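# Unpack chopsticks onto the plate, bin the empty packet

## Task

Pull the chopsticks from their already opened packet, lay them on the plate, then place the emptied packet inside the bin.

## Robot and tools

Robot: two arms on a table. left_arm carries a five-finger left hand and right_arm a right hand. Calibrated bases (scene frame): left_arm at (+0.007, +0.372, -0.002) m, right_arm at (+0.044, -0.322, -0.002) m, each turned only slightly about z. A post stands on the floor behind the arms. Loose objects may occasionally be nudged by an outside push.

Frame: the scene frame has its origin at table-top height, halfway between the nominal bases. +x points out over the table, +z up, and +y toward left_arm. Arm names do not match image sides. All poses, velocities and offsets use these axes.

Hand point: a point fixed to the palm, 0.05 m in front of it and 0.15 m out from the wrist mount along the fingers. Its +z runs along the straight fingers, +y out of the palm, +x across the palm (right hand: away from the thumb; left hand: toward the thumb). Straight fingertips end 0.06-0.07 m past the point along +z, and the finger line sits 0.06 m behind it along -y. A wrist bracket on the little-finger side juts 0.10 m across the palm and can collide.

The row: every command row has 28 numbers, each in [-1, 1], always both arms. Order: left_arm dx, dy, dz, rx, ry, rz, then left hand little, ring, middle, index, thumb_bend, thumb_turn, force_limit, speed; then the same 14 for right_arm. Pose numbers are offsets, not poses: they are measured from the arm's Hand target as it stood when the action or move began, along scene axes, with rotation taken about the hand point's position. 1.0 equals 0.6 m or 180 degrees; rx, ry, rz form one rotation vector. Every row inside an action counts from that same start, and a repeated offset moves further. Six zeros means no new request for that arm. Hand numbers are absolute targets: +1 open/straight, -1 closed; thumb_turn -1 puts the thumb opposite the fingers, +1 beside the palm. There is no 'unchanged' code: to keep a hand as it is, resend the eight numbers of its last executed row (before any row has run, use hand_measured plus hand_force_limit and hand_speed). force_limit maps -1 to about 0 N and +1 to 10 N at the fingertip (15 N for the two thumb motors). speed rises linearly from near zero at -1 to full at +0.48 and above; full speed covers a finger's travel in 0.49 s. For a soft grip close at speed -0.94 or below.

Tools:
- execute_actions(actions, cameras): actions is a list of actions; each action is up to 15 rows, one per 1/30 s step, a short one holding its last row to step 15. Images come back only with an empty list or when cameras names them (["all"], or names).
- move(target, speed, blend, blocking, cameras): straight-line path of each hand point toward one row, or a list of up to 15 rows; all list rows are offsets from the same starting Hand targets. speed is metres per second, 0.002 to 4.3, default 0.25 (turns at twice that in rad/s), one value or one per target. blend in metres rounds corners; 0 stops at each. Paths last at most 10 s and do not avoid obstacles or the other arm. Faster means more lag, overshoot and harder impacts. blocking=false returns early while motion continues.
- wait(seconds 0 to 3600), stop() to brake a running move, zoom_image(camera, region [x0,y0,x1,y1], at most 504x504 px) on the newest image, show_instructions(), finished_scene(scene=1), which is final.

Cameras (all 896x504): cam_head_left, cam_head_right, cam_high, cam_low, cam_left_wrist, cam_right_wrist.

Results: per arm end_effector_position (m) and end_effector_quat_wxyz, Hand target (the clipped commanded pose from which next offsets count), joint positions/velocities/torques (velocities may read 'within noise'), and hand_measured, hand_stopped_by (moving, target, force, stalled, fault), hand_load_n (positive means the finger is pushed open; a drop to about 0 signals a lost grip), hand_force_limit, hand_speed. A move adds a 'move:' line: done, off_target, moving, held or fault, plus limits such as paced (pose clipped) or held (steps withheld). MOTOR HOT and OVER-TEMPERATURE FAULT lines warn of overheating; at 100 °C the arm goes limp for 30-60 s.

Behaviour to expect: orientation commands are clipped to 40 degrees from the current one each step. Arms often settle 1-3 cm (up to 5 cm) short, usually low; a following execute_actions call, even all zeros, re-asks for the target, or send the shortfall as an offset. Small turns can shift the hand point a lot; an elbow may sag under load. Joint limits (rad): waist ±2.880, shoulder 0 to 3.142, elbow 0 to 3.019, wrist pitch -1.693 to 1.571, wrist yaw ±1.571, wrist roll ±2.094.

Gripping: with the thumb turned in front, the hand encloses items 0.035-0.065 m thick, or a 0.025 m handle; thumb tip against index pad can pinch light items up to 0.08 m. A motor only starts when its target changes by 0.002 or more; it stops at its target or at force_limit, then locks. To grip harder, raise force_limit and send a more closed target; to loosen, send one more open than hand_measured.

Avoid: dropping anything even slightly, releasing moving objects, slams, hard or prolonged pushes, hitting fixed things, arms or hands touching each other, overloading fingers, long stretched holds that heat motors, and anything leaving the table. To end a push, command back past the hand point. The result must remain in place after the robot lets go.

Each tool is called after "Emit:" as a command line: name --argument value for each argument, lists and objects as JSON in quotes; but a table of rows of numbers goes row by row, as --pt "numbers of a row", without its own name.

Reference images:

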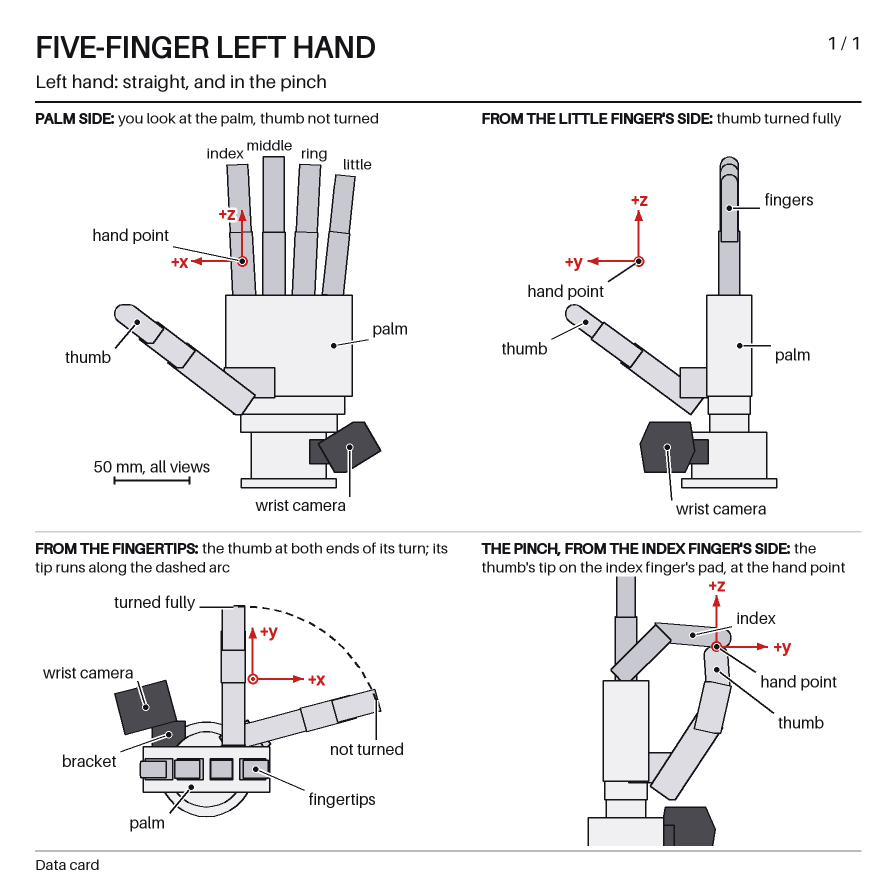

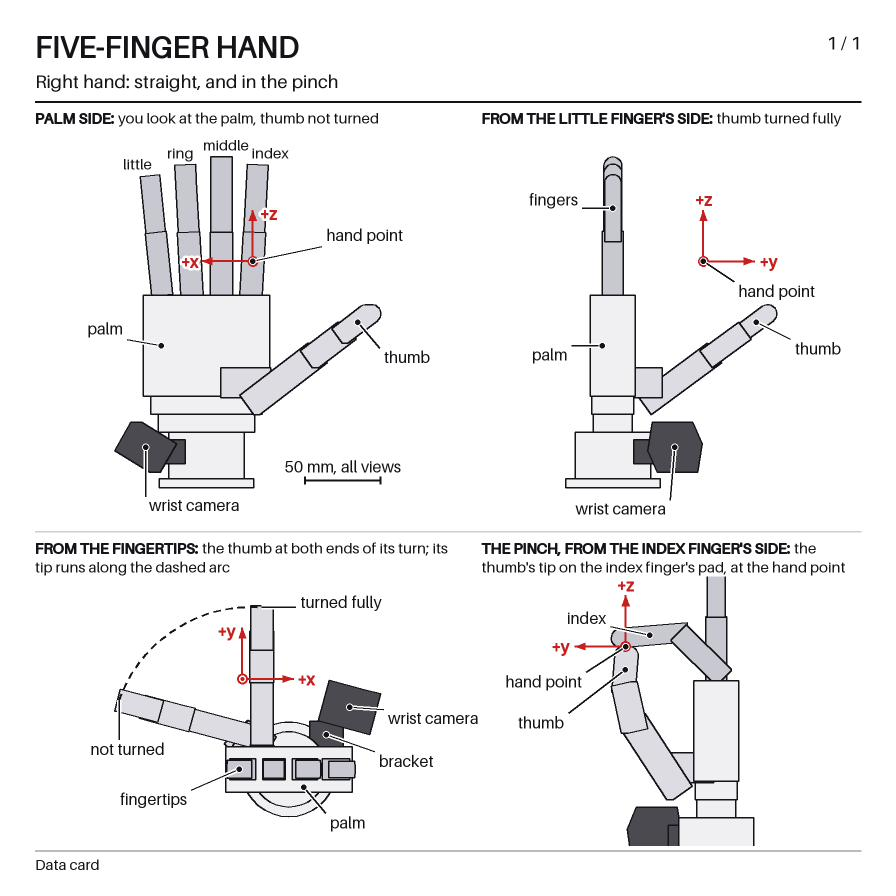

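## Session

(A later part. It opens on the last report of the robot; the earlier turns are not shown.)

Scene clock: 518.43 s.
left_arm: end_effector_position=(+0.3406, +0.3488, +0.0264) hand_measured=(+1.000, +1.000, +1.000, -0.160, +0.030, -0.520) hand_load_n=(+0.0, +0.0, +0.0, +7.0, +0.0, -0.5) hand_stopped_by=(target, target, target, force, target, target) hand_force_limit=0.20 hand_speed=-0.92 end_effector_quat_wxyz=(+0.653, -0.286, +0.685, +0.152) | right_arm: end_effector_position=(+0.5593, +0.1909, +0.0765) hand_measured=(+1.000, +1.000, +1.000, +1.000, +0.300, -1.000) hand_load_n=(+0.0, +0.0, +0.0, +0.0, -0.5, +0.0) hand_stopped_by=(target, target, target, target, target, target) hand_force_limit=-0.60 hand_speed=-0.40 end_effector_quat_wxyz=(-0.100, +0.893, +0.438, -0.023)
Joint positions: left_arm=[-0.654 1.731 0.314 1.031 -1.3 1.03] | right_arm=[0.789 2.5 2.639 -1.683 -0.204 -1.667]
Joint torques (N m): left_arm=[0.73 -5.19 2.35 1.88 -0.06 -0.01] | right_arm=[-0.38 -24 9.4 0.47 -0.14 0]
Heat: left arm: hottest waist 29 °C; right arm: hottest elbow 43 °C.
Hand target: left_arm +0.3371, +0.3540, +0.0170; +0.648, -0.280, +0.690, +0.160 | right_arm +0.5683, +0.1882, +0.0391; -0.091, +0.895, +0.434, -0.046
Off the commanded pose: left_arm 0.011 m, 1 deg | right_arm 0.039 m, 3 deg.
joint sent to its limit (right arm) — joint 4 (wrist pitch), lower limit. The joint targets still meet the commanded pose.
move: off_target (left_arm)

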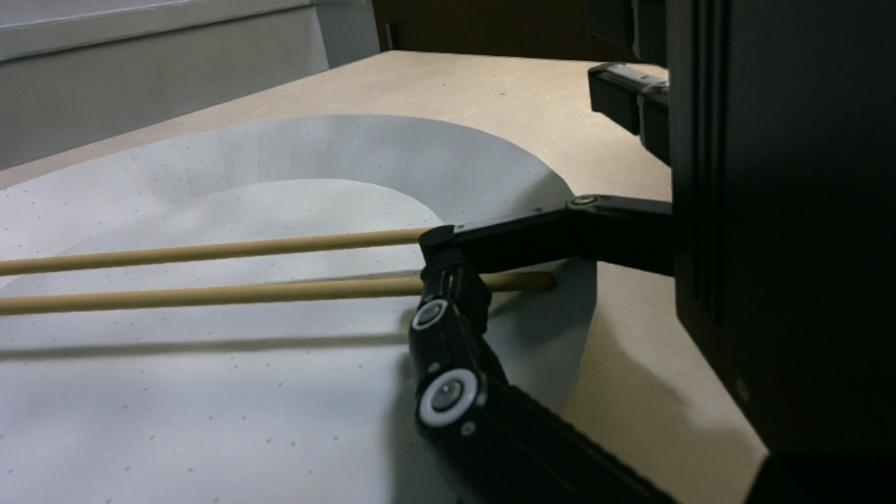

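Emit:
move --target '[0,0,0,0,0,0,1,1,1,-0.1,0.03,-0.52,0.2,-0.94,0,0,0,0,0,0,1,1,1,1,0.3,-1,-0.6,-0.4]' --speed 0.03 --cameras '["cam_left_wrist"]'

Emit:
move --target '[0,0,0,0,0,0,1,1,1,0.25,0.03,-0.52,0.2,-0.8,0,0,0,0,0,0,1,1,1,1,0.3,-1,-0.6,-0.4]' --speed 0.03 --cameras '["cam_left_wrist"]'

Scene clock: 519.27 s.
left_arm: end_effector_position=(+0.3406, +0.3488, +0.0261) hand_measured=(+1.000, +1.000, +1.000, -0.100, +0.030, -0.520) hand_load_n=(+0.0, +0.0, +0.0, +0.0, +0.0, +0.5) hand_stopped_by=(target, target, target, target, target, target) hand_force_limit=0.20 hand_speed=-0.94 end_effector_quat_wxyz=(+0.653, -0.286, +0.684, +0.152) | right_arm: end_effector_position=(+0.5593, +0.1909, +0.0765) hand_measured=(+1.000, +1.000, +1.000, +1.000, +0.300, -1.000) hand_load_n=(+0.0, +0.0, +0.0, +0.0, +0.0, +0.0) hand_stopped_by=(target, target, target, target, target, target) hand_force_limit=-0.60 hand_speed=-0.40 end_effector_quat_wxyz=(-0.100, +0.893, +0.438, -0.023)
Joint positions: left_arm=[-0.654 1.733 0.314 1.034 -1.301 1.03] | right_arm=[0.789 2.5 2.639 -1.683 -0.204 -1.667]
Joint torques (N m): left_arm=[0.79 -5.19 2.3 1.87 -0.05 0] | right_arm=[-0.26 -23.94 9.37 0.69 -0.1 -0.07]
Heat: left arm: hottest waist 29 °C; right arm: hottest elbow 43 °C.
Hand target: left_arm +0.3371, +0.3540, +0.0170; +0.648, -0.280, +0.690, +0.160 | right_arm +0.5683, +0.1882, +0.0391; -0.091, +0.895, +0.434, -0.046
Off the commanded pose: left_arm 0.011 m, 2 deg | right_arm 0.039 m, 3 deg.
joint sent to its limit (right arm) — joint 4 (wrist pitch), lower limit. The joint targets still meet the commanded pose.
move: done

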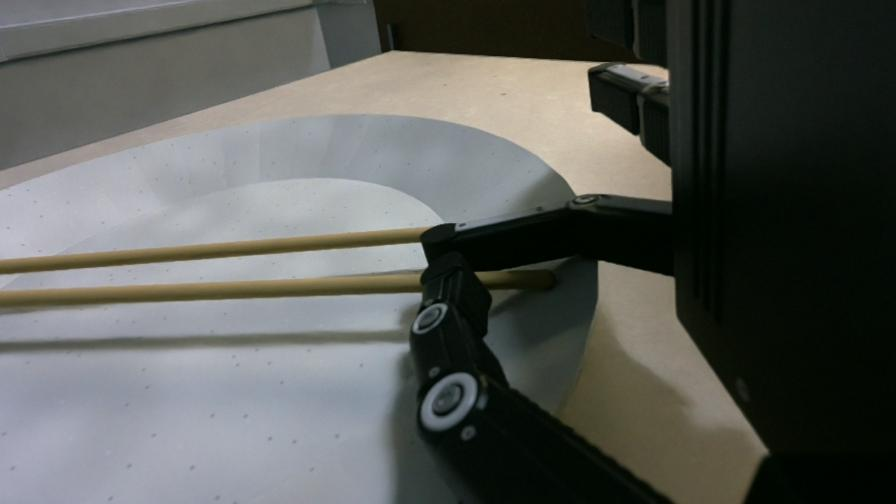

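Scene clock: 520.17 s.
left_arm: end_effector_position=(+0.3394, +0.3511, +0.0259) hand_measured=(+1.000, +1.000, +1.000, +0.250, +0.030, -0.520) hand_load_n=(+0.0, +0.0, +0.0, -0.5, +0.0, +0.0) hand_stopped_by=(target, target, target, target, target, target) hand_force_limit=0.20 hand_speed=-0.80 end_effector_quat_wxyz=(+0.653, -0.288, +0.683, +0.156) | right_arm: end_effector_position=(+0.5593, +0.1909, +0.0765) hand_measured=(+1.000, +1.000, +1.000, +1.000, +0.300, -1.000) hand_load_n=(+0.0, +0.0, +0.0, +0.0, +0.0, +0.0) hand_stopped_by=(target, target, target, target, target, target) hand_force_limit=-0.60 hand_speed=-0.40 end_effector_quat_wxyz=(-0.100, +0.893, +0.438, -0.023)
Joint positions: left_arm=[-0.651 1.736 0.314 1.034 -1.309 1.03] | right_arm=[0.789 2.5 2.639 -1.683 -0.204 -1.667]
Joint torques (N m): left_arm=[0.5 -5.54 2.28 1.89 0.28 0.01] | right_arm=[-0.26 -23.65 9.47 0.64 -0.08 -0.04]
Heat: left arm: hottest waist 29 °C; right arm: hottest elbow 43 °C.
Hand target: left_arm +0.3371, +0.3540, +0.0170; +0.648, -0.280, +0.690, +0.160 | right_arm +0.5683, +0.1882, +0.0391; -0.091, +0.895, +0.434, -0.046
Off the commanded pose: left_arm 0.010 m, 1 deg | right_arm 0.039 m, 3 deg.
joint sent to its limit (right arm) — joint 4 (wrist pitch), lower limit. The joint targets still meet the commanded pose.
move: done

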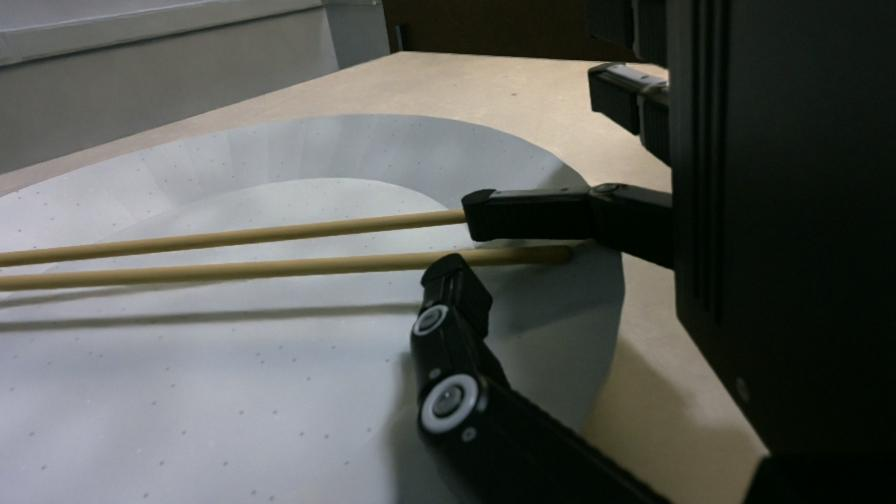

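Emit:
move --pt "-0.003 -0.003 0.067 0 0 0 1 1 1 0.25 0.03 -0.52 0.2 -0.8 0 0 0 0 0 0 1 1 1 1 0.3 -1 -0.6 -0.4" --pt "-0.01 -0.01 0.3 0 0 0 1 1 1 0.25 0.03 -0.52 0.2 -0.8 0 0 0 0 0 0 1 1 1 1 0.3 -1 -0.6 -0.4" --speed '[0.04,0.12]' --blend '[0.01,0]' --cameras '["cam_left_wrist","cam_head_left"]'

Emit:
zoom_image --camera "cam_left_wrist" --region '[0, 200, 504, 504]'

Scene clock: 524.03 s.
left_arm: end_effector_position=(+0.3212, +0.3585, +0.1791) hand_measured=(+1.000, +1.000, +1.000, +0.250, +0.030, -0.520) hand_load_n=(+0.0, +0.0, +0.0, +0.0, +0.0, +0.0) hand_stopped_by=(target, target, target, target, target, target) hand_force_limit=0.20 hand_speed=-0.80 end_effector_quat_wxyz=(+0.641, -0.266, +0.697, +0.180) | right_arm: end_effector_position=(+0.5593, +0.1909, +0.0765) hand_measured=(+1.000, +1.000, +1.000, +1.000, +0.300, -1.000) hand_load_n=(+0.0, +0.0, +0.0, +0.0, +0.0, +0.0) hand_stopped_by=(target, target, target, target, target, target) hand_force_limit=-0.60 hand_speed=-0.40 end_effector_quat_wxyz=(-0.100, +0.893, +0.438, -0.023)
Joint positions: left_arm=[-0.674 1.015 0.42 0.106 -1.328 1.003] | right_arm=[0.789 2.5 2.639 -1.683 -0.204 -1.667]
Joint torques (N m): left_arm=[-0.15 -4.01 11.37 0.72 -0.23 -0.1] | right_arm=[-0.91 -24.12 9.31 0.49 -0.03 -0.05]
Heat: left arm: hottest waist 29 °C; right arm: hottest elbow 43 °C.
Hand target: left_arm +0.3311, +0.3480, +0.1971; +0.648, -0.280, +0.690, +0.160 | right_arm +0.5683, +0.1882, +0.0391; -0.091, +0.895, +0.434, -0.046
Off the commanded pose: left_arm 0.023 m, 3 deg | right_arm 0.039 m, 3 deg.
joint sent to its limit (right arm) — joint 4 (wrist pitch), lower limit. The joint targets still meet the commanded pose.
move: off_target (left_arm)
Images, in order (width x height): cam_head_left 896x504, cam_left_wrist 896x504.

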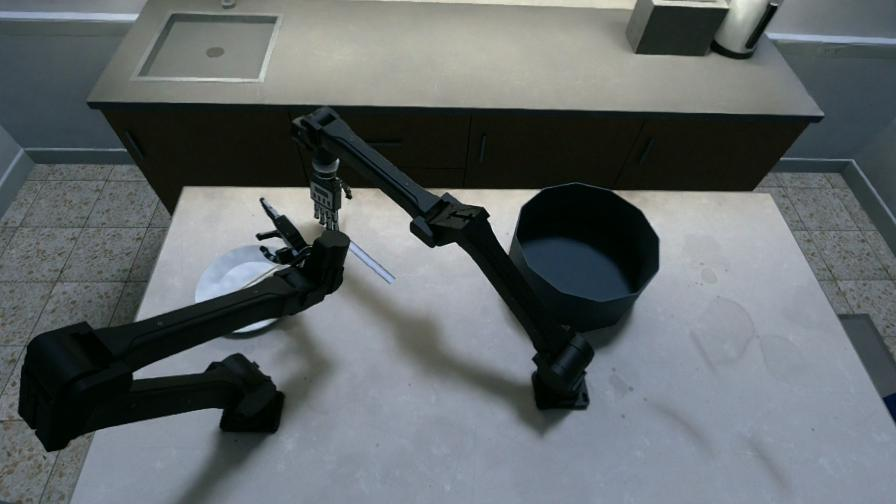

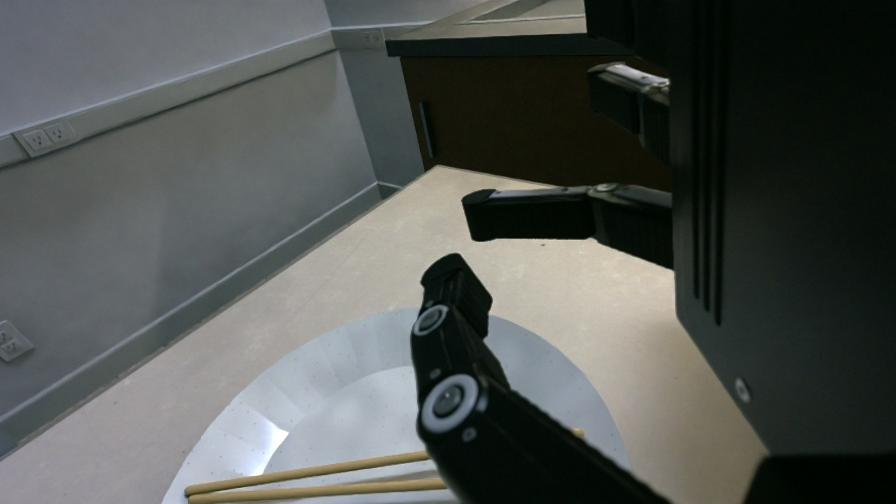

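Scaled by 1.000.

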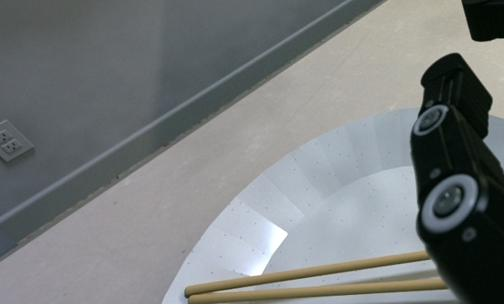

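Emit:
execute_actions --actions '[]' --cameras '["cam_head_left","cam_head_right","cam_high","cam_low","cam_right_wrist"]'

Emit:
zoom_image --camera "cam_head_left" --region '[290, 200, 430, 300]'

Emit:
zoom_image --camera "cam_high" --region '[360, 130, 490, 240]'

Scene clock: 524.67 s.
left_arm: end_effector_position=(+0.3212, +0.3585, +0.1791) hand_measured=(+1.000, +1.000, +1.000, +0.250, +0.030, -0.520) hand_load_n=(+0.0, +0.0, +0.0, +0.0, +0.0, +0.0) hand_stopped_by=(target, target, target, target, target, target) hand_force_limit=0.20 hand_speed=-0.80 end_effector_quat_wxyz=(+0.641, -0.266, +0.697, +0.180) | right_arm: end_effector_position=(+0.5593, +0.1909, +0.0765) hand_measured=(+1.000, +1.000, +1.000, +1.000, +0.300, -1.000) hand_load_n=(+0.0, +0.0, +0.0, +0.0, +0.0, +0.0) hand_stopped_by=(target, target, target, target, target, target) hand_force_limit=-0.60 hand_speed=-0.40 end_effector_quat_wxyz=(-0.100, +0.893, +0.438, -0.023)
Joint positions: left_arm=[-0.674 1.015 0.42 0.106 -1.328 1.003] | right_arm=[0.789 2.5 2.639 -1.683 -0.204 -1.667]
Joint velocities: within noise
Joint torques (N m): left_arm=[-0.03 -4.07 11.4 0.69 -0.24 -0.08] | right_arm=[-0.21 -24.35 9.48 0.72 -0.1 -0.05]
Heat: left arm: hottest waist 29 °C; right arm: hottest elbow 43 °C.
Hand target: left_arm +0.3311, +0.3480, +0.1971; +0.648, -0.280, +0.690, +0.160 | right_arm +0.5683, +0.1882, +0.0391; -0.091, +0.895, +0.434, -0.046
Off the commanded pose: left_arm 0.023 m, 3 deg | right_arm 0.039 m, 3 deg.
Images, in order (width x height): cam_head_left 896x504, cam_head_right 896x504, cam_high 896x504, cam_low 896x504, cam_right_wrist 896x504.

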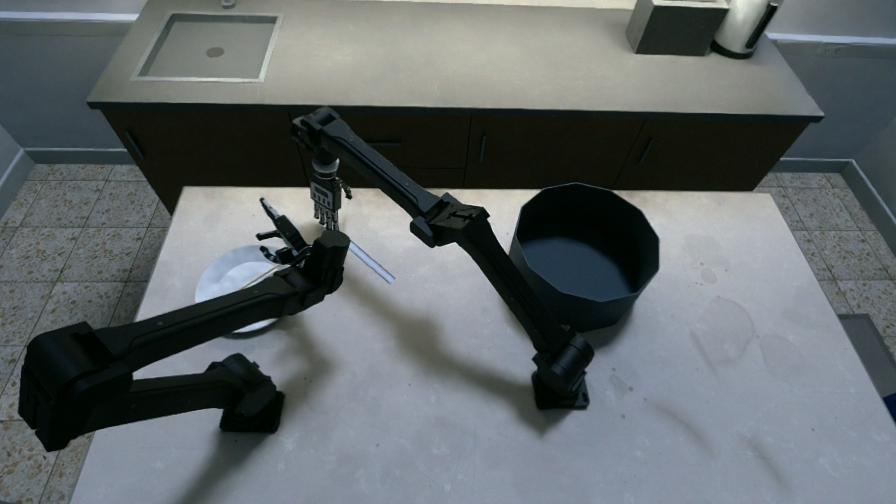

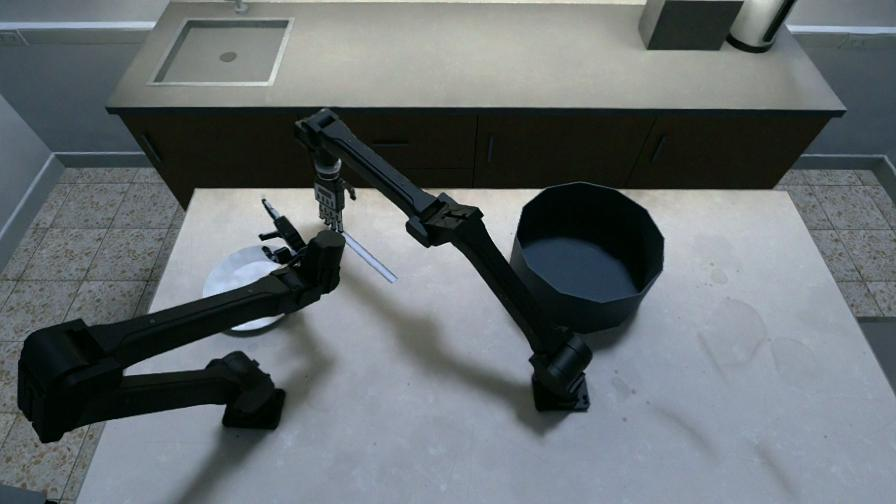

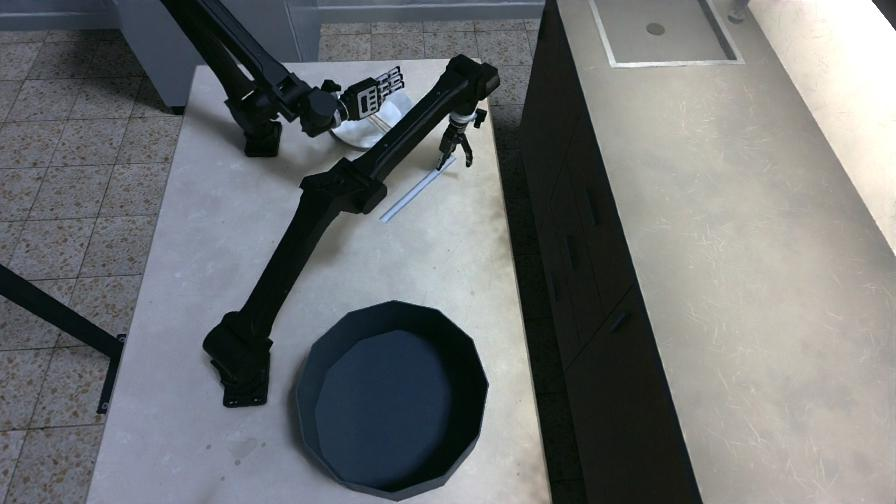

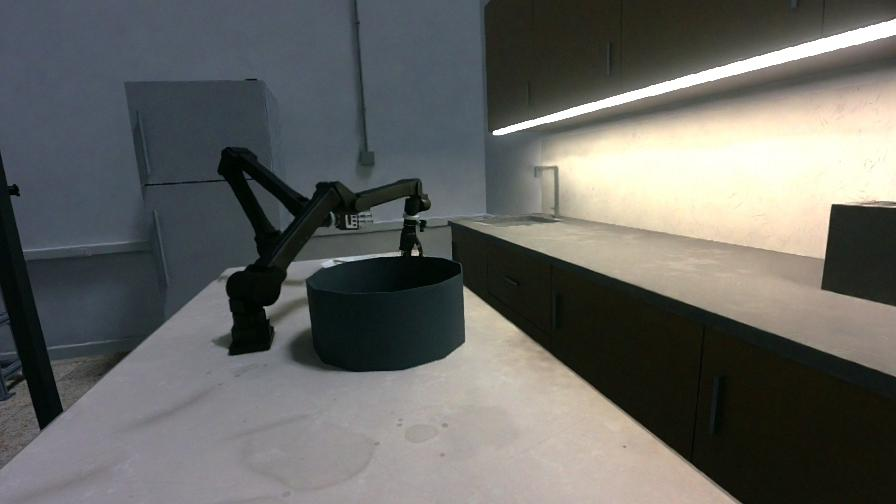

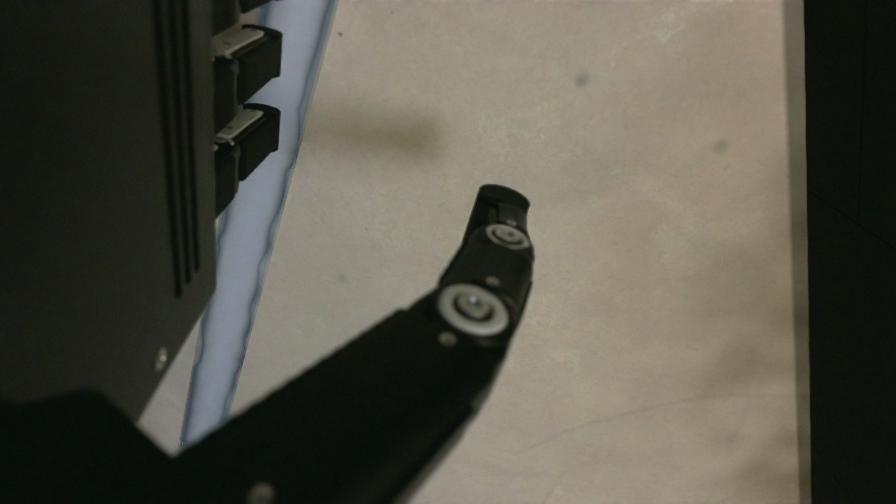

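Scaled by 3.600 from the camera's image (finer frame: 1280x720).

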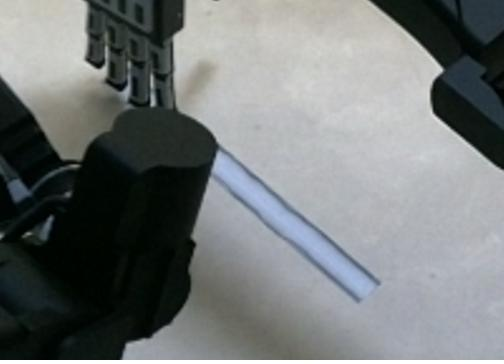

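Scaled by 3.877 from the camera's image (finer frame: 1280x720).

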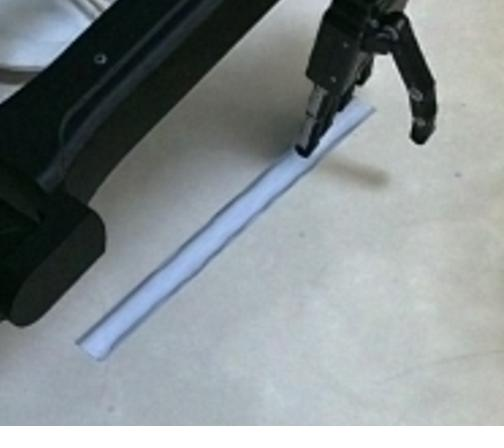

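Emit:
move --pt "0 0 0 0 0 0 1 1 1 0.25 0.03 -0.52 0.2 -0.8 0 0 0.2 0 0 0 1 1 1 1 0.3 -1 -0.6 -0.4" --pt "0 0 0 0 0 0 1 1 1 0.25 0.03 -0.52 0.2 -0.8 -0.02 -0.02 0.4 0 0 0 1 1 1 1 0.3 -1 -0.6 -0.4" --pt "0 0 0 0 0 0 1 1 1 0.25 0.03 -0.52 0.2 -0.8 -0.347 -0.28 0.535 0 0 0 1 1 1 1 0.3 -1 -0.6 -0.4" --speed '[0.06,0.12,0.18]' --blend '[0.02,0.04,0]' --cameras '["cam_head_left","cam_high"]'

Emit:
zoom_image --camera "cam_high" --region '[360, 130, 490, 240]'

Scene clock: 533.77 s.
left_arm: end_effector_position=(+0.3211, +0.3586, +0.1797) hand_measured=(+1.000, +1.000, +1.000, +0.250, +0.030, -0.520) hand_load_n=(+0.0, +0.0, +0.0, +0.0, +0.0, +0.0) hand_stopped_by=(target, target, target, target, target, target) hand_force_limit=0.20 hand_speed=-0.80 end_effector_quat_wxyz=(+0.642, -0.267, +0.696, +0.179) | right_arm: end_effector_position=(+0.3655, +0.0192, +0.3671) hand_measured=(+1.000, +1.000, +1.000, +1.000, +0.300, -1.000) hand_load_n=(+0.0, +0.0, +0.0, +0.0, -0.5, +0.0) hand_stopped_by=(target, target, target, target, target, target) hand_force_limit=-0.60 hand_speed=-0.40 end_effector_quat_wxyz=(-0.131, +0.891, +0.430, +0.072)
Joint positions: left_arm=[-0.674 1.012 0.42 0.106 -1.328 1.003] | right_arm=[0.844 1.527 1.881 -1.683 -0.18 -1.579]
Joint torques (N m): left_arm=[-0.15 -3.9 11.22 0.77 -0.25 -0.06] | right_arm=[0.85 -15.5 6.23 0.9 -0.06 0.19]
Heat: left arm: hottest elbow 30 °C; right arm: hottest elbow 42 °C.
Hand target: left_arm +0.3303, +0.3485, +0.1972; +0.649, -0.279, +0.689, +0.160 (not the last commanded pose) | right_arm +0.3602, +0.0202, +0.3601; -0.091, +0.895, +0.434, -0.046
Off the commanded pose: left_arm 0.023 m, 3 deg | right_arm 0.009 m, 14 deg.
joint sent to its limit (right arm) — joint 4 (wrist pitch), lower limit. The joint targets are off in orientation, not in position.
move: off_target (right_arm)

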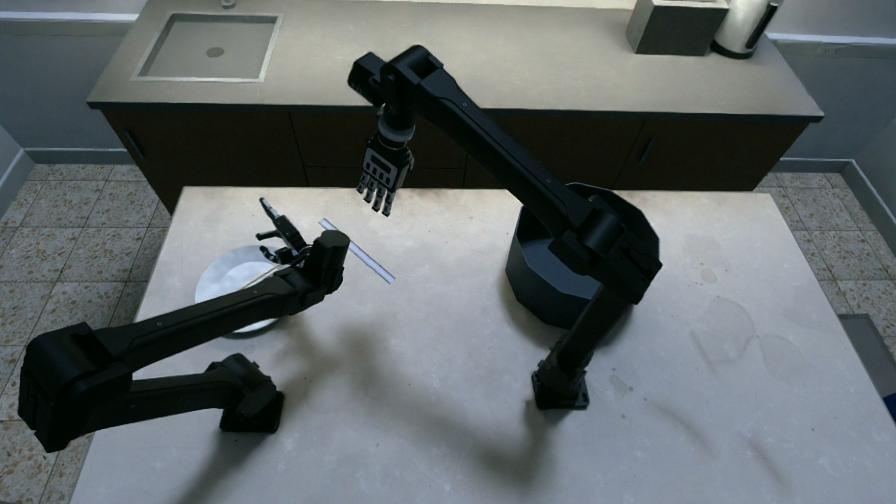

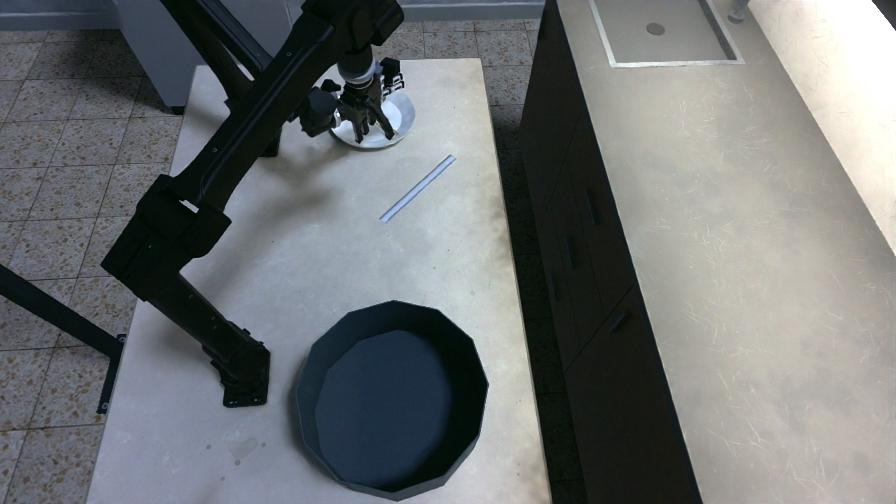

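Scaled by 3.877 from the camera's image (finer frame: 1280x720).

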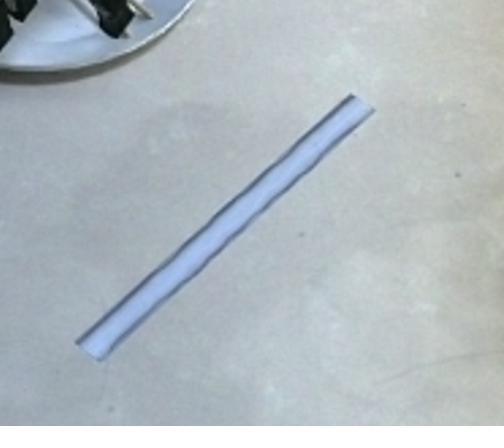

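Emit:
zoom_image --camera "cam_head_left" --region '[290, 200, 430, 300]'

Scaled by 3.600 from the camera's image (finer frame: 1280x720).

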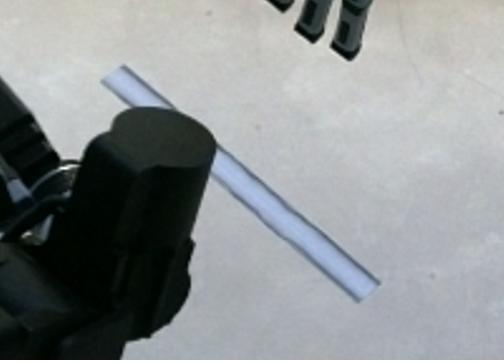

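Emit:
move --target '[0,0,0,0,0,0,1,1,1,0.25,0.03,-0.52,0.2,-0.8,0.033,-0.633,0,0,0,-0.3,1,1,1,1,0.3,-1,-0.6,-0.4]' --speed 0.25

Emit:
move --target '[0.018,-0.389,-0.128,0,0,-0.4389,1,1,1,0.45,0.03,-0.52,0.2,-0.8,-0.28,-0.45,0,0,0,-0.3,1,1,1,1,0.3,-1,-0.6,-0.4]' --speed 0.2 --cameras '["cam_head_left","cam_left_wrist","cam_high"]'

Scene clock: 537.37 s.
left_arm: end_effector_position=(+0.3211, +0.3586, +0.1797) hand_measured=(+1.000, +1.000, +1.000, +0.250, +0.030, -0.520) hand_load_n=(+0.0, +0.0, +0.0, +0.0, +0.0, +0.0) hand_stopped_by=(target, target, target, target, target, target) hand_force_limit=0.20 hand_speed=-0.80 end_effector_quat_wxyz=(+0.642, -0.267, +0.696, +0.179) | right_arm: end_effector_position=(+0.3806, -0.3564, +0.3634) hand_measured=(+1.000, +1.000, +1.000, +1.000, +0.300, -1.000) hand_load_n=(+0.0, +0.0, +0.0, +0.0, +0.0, +0.0) hand_stopped_by=(target, target, target, target, target, target) hand_force_limit=-0.60 hand_speed=-0.40 end_effector_quat_wxyz=(-0.088, +0.988, -0.035, +0.120)
Joint positions: left_arm=[-0.674 1.012 0.42 0.106 -1.328 1.003] | right_arm=[-0.056 1.196 1.552 -1.683 -0.174 -1.509]
Joint torques (N m): left_arm=[-0.09 -3.96 11.21 0.76 -0.25 -0.06] | right_arm=[-0.44 -10.05 6.65 0.84 0 -0.13]
Heat: left arm: hottest elbow 31 °C; right arm: hottest elbow 42 °C.
Hand target: left_arm +0.3303, +0.3485, +0.1972; +0.649, -0.279, +0.689, +0.160 | right_arm +0.3801, -0.3596, +0.3603; -0.102, +0.995, -0.020, +0.000
Off the commanded pose: left_arm 0.022 m, 3 deg | right_arm 0.005 m, 14 deg.
joint sent to its limit (right arm) — joint 4 (wrist pitch), lower limit. The joint targets are off in orientation, not in position.
move: off_target (right_arm)

Scene clock: 541.53 s.
left_arm: end_effector_position=(+0.3398, +0.1117, +0.1236) hand_measured=(+1.000, +1.000, +1.000, +0.450, +0.030, -0.520) hand_load_n=(+0.0, +0.0, +0.0, +0.0, +0.0, +0.0) hand_stopped_by=(target, target, target, target, target, target) hand_force_limit=0.20 hand_speed=-0.80 end_effector_quat_wxyz=(+0.600, +0.221, +0.710, -0.294) | right_arm: end_effector_position=(+0.2094, -0.6186, +0.3475) hand_measured=(+1.000, +1.000, +1.000, +1.000, +0.300, -1.000) hand_load_n=(+0.0, +0.0, +0.0, +0.0, +0.0, +0.0) hand_stopped_by=(target, target, target, target, target, target) hand_force_limit=-0.60 hand_speed=-0.40 end_effector_quat_wxyz=(-0.030, +0.869, -0.477, +0.127)
Joint positions: left_arm=[-0.778 1.176 0.218 0.851 -0.062 1.41] | right_arm=[-1.012 1.213 1.525 -1.683 -0.171 -1.536]
Joint torques (N m): left_arm=[0.91 -2.32 6.26 3.15 0.17 0.12] | right_arm=[0.09 -9.17 10.4 0.85 -0.01 -0.03]
Heat: left arm: hottest elbow 30 °C; right arm: hottest elbow 42 °C.
Hand target: left_arm +0.3411, +0.1151, +0.1204; +0.603, +0.223, +0.709, -0.290 | right_arm +0.2120, -0.6297, +0.3603; -0.091, +0.877, -0.469, +0.047
Off the commanded pose: left_arm 0.005 m, 1 deg | right_arm 0.017 m, 12 deg.
joint sent to its limit (right arm) — joint 4 (wrist pitch), lower limit. The joint targets are off in orientation, not in position.
move: off_target (right_arm)
Images, in order (width x height): cam_head_left 896x504, cam_high 896x504, cam_left_wrist 896x504.

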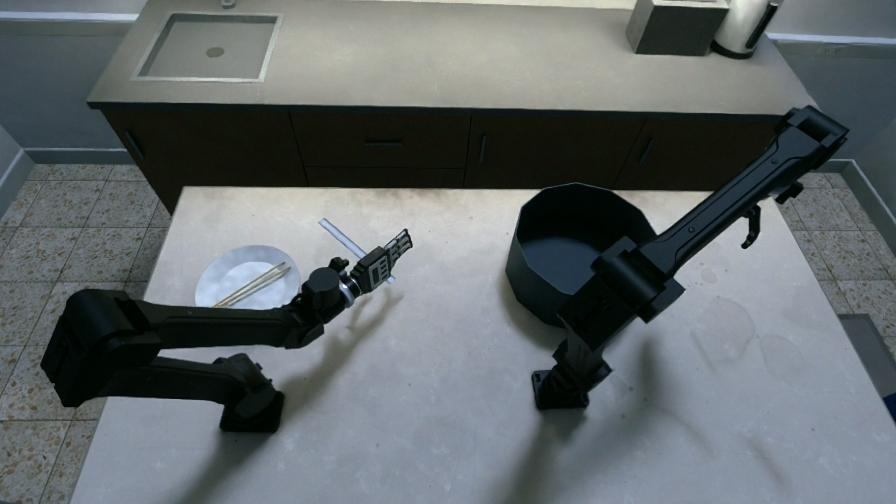

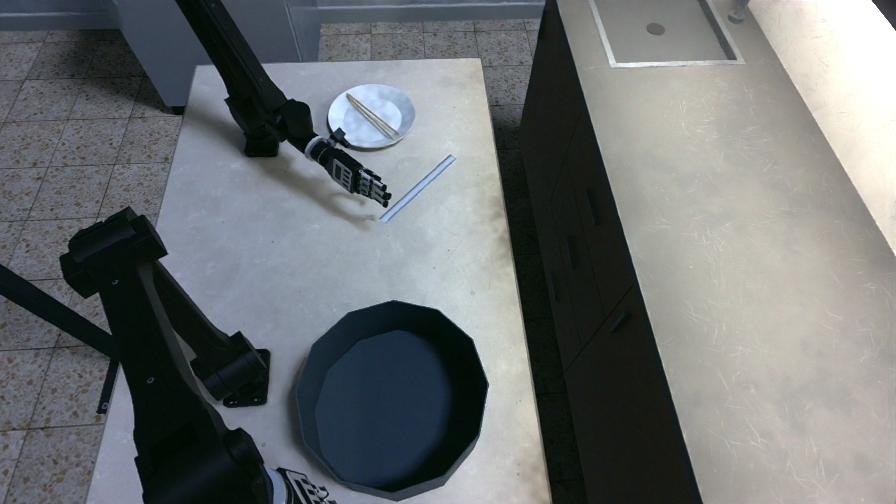

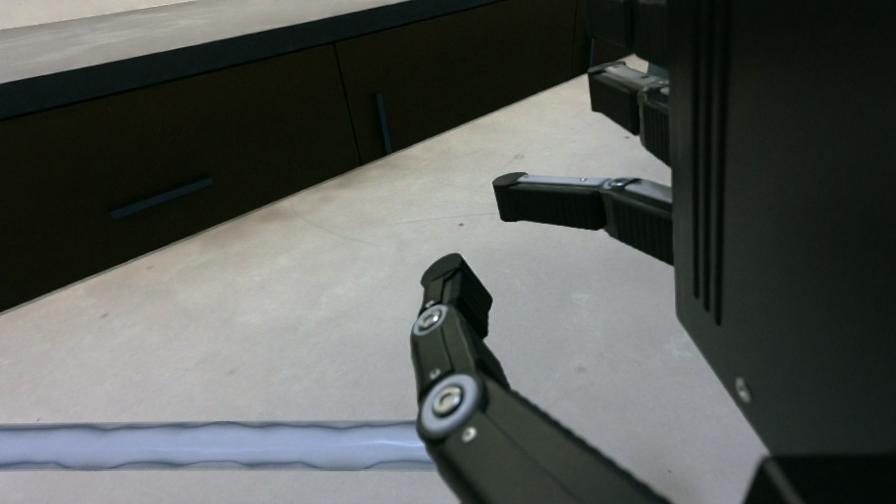

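Emit:
move --target '[0,0,-0.12,0,0,0,1,1,1,0.45,0.03,-0.52,0.2,-0.8,0,0,0,0,0,0,1,1,1,1,0.3,-1,-0.6,-0.4]' --speed 0.12 --cameras '["cam_left_wrist"]'

Scene clock: 543.23 s.
left_arm: end_effector_position=(+0.3414, +0.1100, +0.0518) hand_measured=(+1.000, +1.000, +1.000, +0.450, +0.030, -0.520) hand_load_n=(+0.0, +0.0, +0.0, +0.0, +0.0, +0.0) hand_stopped_by=(target, target, target, target, target, target) hand_force_limit=0.20 hand_speed=-0.80 end_effector_quat_wxyz=(+0.601, +0.221, +0.709, -0.295) | right_arm: end_effector_position=(+0.2094, -0.6186, +0.3475) hand_measured=(+1.000, +1.000, +1.000, +1.000, +0.300, -1.000) hand_load_n=(-0.5, +0.0, +0.0, +0.0, +0.0, +0.0) hand_stopped_by=(target, target, target, target, target, target) hand_force_limit=-0.60 hand_speed=-0.40 end_effector_quat_wxyz=(-0.030, +0.869, -0.477, +0.127)
Joint positions: left_arm=[-0.777 1.664 0.187 1.374 -0.061 1.41] | right_arm=[-1.012 1.213 1.525 -1.683 -0.171 -1.536]
Joint torques (N m): left_arm=[0.85 -5.3 2.44 3.17 0.11 0.12] | right_arm=[-0.97 -9.29 10.24 0.76 0 0.02]
Heat: left arm: hottest elbow 30 °C; right arm: hottest elbow 42 °C.
Hand target: left_arm +0.3412, +0.1151, +0.0483; +0.603, +0.223, +0.709, -0.290 | right_arm +0.2120, -0.6297, +0.3603; -0.091, +0.877, -0.469, +0.047
Off the commanded pose: left_arm 0.006 m, 1 deg | right_arm 0.017 m, 12 deg.
joint sent to its limit (right arm) — joint 4 (wrist pitch), lower limit. The joint targets are off in orientation, not in position.
move: done

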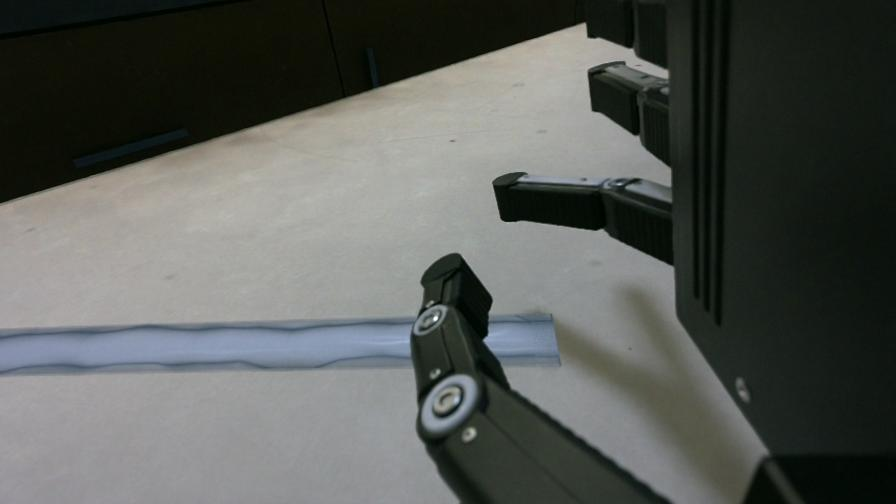

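Emit:
move --target '[-0.015,0.0133,-0.045,0,0,0,1,1,1,0.6,0.03,-0.52,0.2,-0.8,0,0,0,0,0,0,1,1,1,1,0.3,-1,-0.6,-0.4]' --speed 0.08 --cameras '["cam_left_wrist"]'

Scene clock: 544.83 s.
left_arm: end_effector_position=(+0.3333, +0.1195, +0.0232) hand_measured=(+1.000, +1.000, +1.000, +0.600, +0.030, -0.520) hand_load_n=(+0.0, +0.0, +0.0, +0.0, +0.0, +0.0) hand_stopped_by=(target, target, target, target, target, target) hand_force_limit=0.20 hand_speed=-0.80 end_effector_quat_wxyz=(+0.596, +0.222, +0.714, -0.291) | right_arm: end_effector_position=(+0.2094, -0.6186, +0.3475) hand_measured=(+1.000, +1.000, +1.000, +1.000, +0.300, -1.000) hand_load_n=(+0.0, +0.0, +0.0, +0.0, +0.0, +0.0) hand_stopped_by=(target, target, target, target, target, target) hand_force_limit=-0.60 hand_speed=-0.40 end_effector_quat_wxyz=(-0.030, +0.869, -0.477, +0.127)
Joint positions: left_arm=[-0.777 1.845 0.169 1.556 -0.064 1.41] | right_arm=[-1.012 1.213 1.525 -1.683 -0.171 -1.536]
Joint torques (N m): left_arm=[0.44 -6.24 0.98 3.18 0 0.1] | right_arm=[0.26 -8.88 10.26 0.65 -0.07 -0.07]
Heat: left arm: hottest elbow 30 °C; right arm: hottest elbow 42 °C.
Hand target: left_arm +0.3321, +0.1231, +0.0213; +0.603, +0.223, +0.709, -0.290 | right_arm +0.2120, -0.6297, +0.3603; -0.091, +0.877, -0.469, +0.047
Off the commanded pose: left_arm 0.004 m, 1 deg | right_arm 0.017 m, 12 deg.
joint sent to its limit (left arm) — joint 4 (wrist pitch), upper limit. The joint targets still meet the commanded pose.
joint sent to its limit (right arm) — joint 4 (wrist pitch), lower limit. The joint targets are off in orientation, not in position.
move: done

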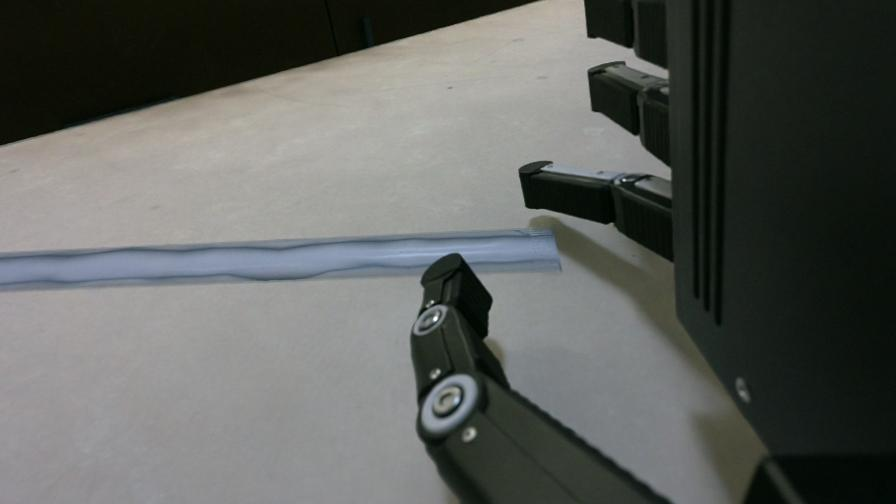

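Emit:
move --target '[0,0,-0.038,0,0,0,1,1,1,0.6,0.03,-0.52,0.2,-0.8,0,0,0,0,0,0,1,1,1,1,0.3,-1,-0.6,-0.4]' --speed 0.04 --cameras '["cam_left_wrist"]'

Scene clock: 545.83 s.
left_arm: end_effector_position=(+0.3328, +0.1207, +0.0164) hand_measured=(+1.000, +1.000, +1.000, +0.600, +0.030, -0.520) hand_load_n=(+0.0, +0.0, +0.0, -0.5, +0.0, +0.0) hand_stopped_by=(target, target, target, target, target, target) hand_force_limit=0.20 hand_speed=-0.80 end_effector_quat_wxyz=(+0.594, +0.222, +0.717, -0.289) | right_arm: end_effector_position=(+0.2094, -0.6186, +0.3475) hand_measured=(+1.000, +1.000, +1.000, +1.000, +0.300, -1.000) hand_load_n=(+0.0, +0.0, +0.0, +0.0, +0.0, +0.0) hand_stopped_by=(target, target, target, target, target, target) hand_force_limit=-0.60 hand_speed=-0.40 end_effector_quat_wxyz=(-0.030, +0.869, -0.477, +0.127)
Joint positions: left_arm=[-0.777 1.882 0.171 1.583 -0.066 1.411] | right_arm=[-1.012 1.213 1.525 -1.683 -0.171 -1.536]
Joint torques (N m): left_arm=[0.44 -3.84 1.66 2.03 -0.06 0] | right_arm=[0.09 -9.17 10.48 0.9 -0.03 -0.07]
Heat: left arm: hottest elbow 30 °C; right arm: hottest elbow 42 °C.
Hand target: left_arm +0.3321, +0.1231, -0.0015; +0.603, +0.223, +0.709, -0.290 | right_arm +0.2120, -0.6297, +0.3603; -0.091, +0.877, -0.469, +0.047
Off the commanded pose: left_arm 0.018 m, 1 deg | right_arm 0.017 m, 12 deg.
joint read past its limit (left arm) — joint 4 (wrist pitch), upper limit.
joint sent to its limit (left arm) — joint 4 (wrist pitch), upper limit. The joint targets are off in orientation, not in position.
joint sent to its limit (right arm) — joint 4 (wrist pitch), lower limit. The joint targets are off in orientation, not in position.
move: off_target (left_arm)

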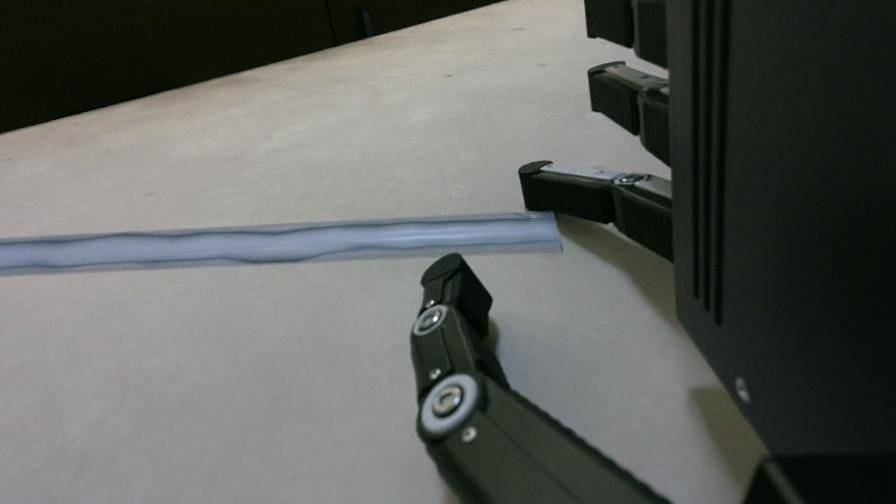

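Emit:
move --pt "0 0 0.045 0 0 0 1 1 1 0.6 0.03 -0.52 0.2 -0.8 0 0 0 0 0 0 1 1 1 1 0.3 -1 -0.6 -0.4" --pt "0.01 -0.009 0.045 0 0 0 1 1 1 0.6 0.03 -0.52 0.2 -0.8 0 0 0 0 0 0 1 1 1 1 0.3 -1 -0.6 -0.4" --pt "0.01 -0.009 0 0 0 0 1 1 1 0.6 0.03 -0.52 0.2 -0.8 0 0 0 0 0 0 1 1 1 1 0.3 -1 -0.6 -0.4" --speed '[0.06,0.04,0.04]' --cameras '["cam_left_wrist"]'

Emit:
zoom_image --camera "cam_left_wrist" --region '[360, 130, 640, 330]'

Scene clock: 548.63 s.
left_arm: end_effector_position=(+0.3379, +0.1148, +0.0161) hand_measured=(+1.000, +1.000, +1.000, +0.600, +0.030, -0.520) hand_load_n=(+0.0, +0.0, +0.0, -1.0, +0.0, +0.0) hand_stopped_by=(target, target, target, target, target, target) hand_force_limit=0.20 hand_speed=-0.80 end_effector_quat_wxyz=(+0.597, +0.222, +0.714, -0.290) | right_arm: end_effector_position=(+0.2094, -0.6186, +0.3475) hand_measured=(+1.000, +1.000, +1.000, +1.000, +0.300, -1.000) hand_load_n=(+0.0, +0.0, +0.0, +0.0, +0.0, +0.0) hand_stopped_by=(target, target, target, target, target, target) hand_force_limit=-0.60 hand_speed=-0.40 end_effector_quat_wxyz=(-0.030, +0.869, -0.477, +0.127)
Joint positions: left_arm=[-0.777 1.893 0.191 1.583 -0.064 1.412] | right_arm=[-1.012 1.213 1.525 -1.683 -0.171 -1.536]
Joint torques (N m): left_arm=[0.62 -4.48 1.81 2.03 0 0.01] | right_arm=[-0.38 -9.11 10.36 0.96 -0.01 -0.06]
Heat: left arm: hottest elbow 30 °C; right arm: hottest elbow 43 °C.
Hand target: left_arm +0.3381, +0.1177, -0.0015; +0.603, +0.223, +0.709, -0.289 | right_arm +0.2120, -0.6297, +0.3603; -0.091, +0.877, -0.469, +0.047
Off the commanded pose: left_arm 0.018 m, 1 deg | right_arm 0.017 m, 12 deg.
joint read past its limit (left arm) — joint 4 (wrist pitch), upper limit.
joint sent to its limit (left arm) — joint 4 (wrist pitch), upper limit. The joint targets are off in orientation, not in position.
joint sent to its limit (right arm) — joint 4 (wrist pitch), lower limit. The joint targets are off in orientation, not in position.
move: off_target (left_arm)

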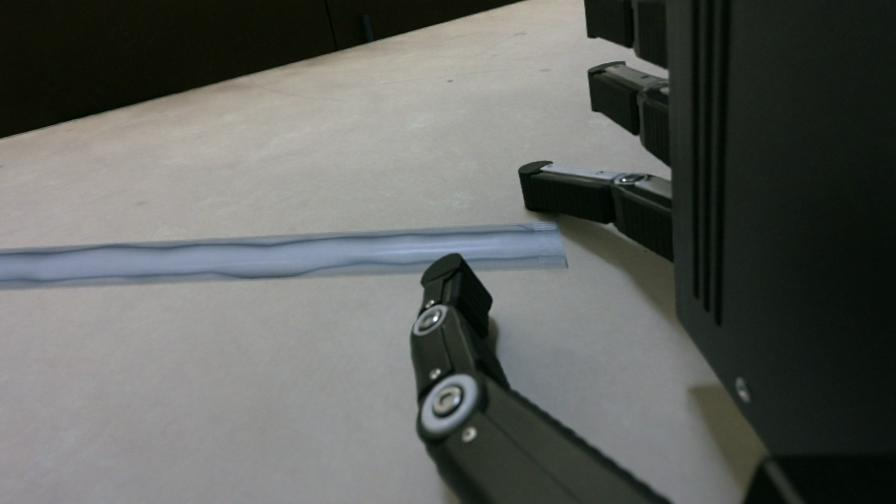

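Scaled by 1.800 from the camera's image (finer frame: 1280x720).

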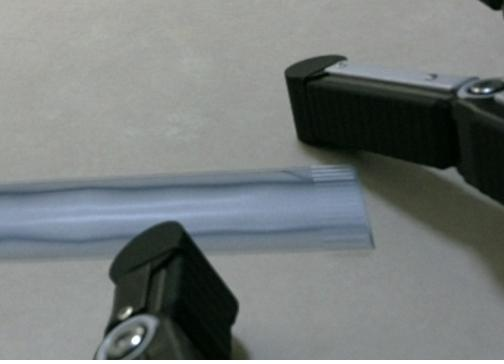

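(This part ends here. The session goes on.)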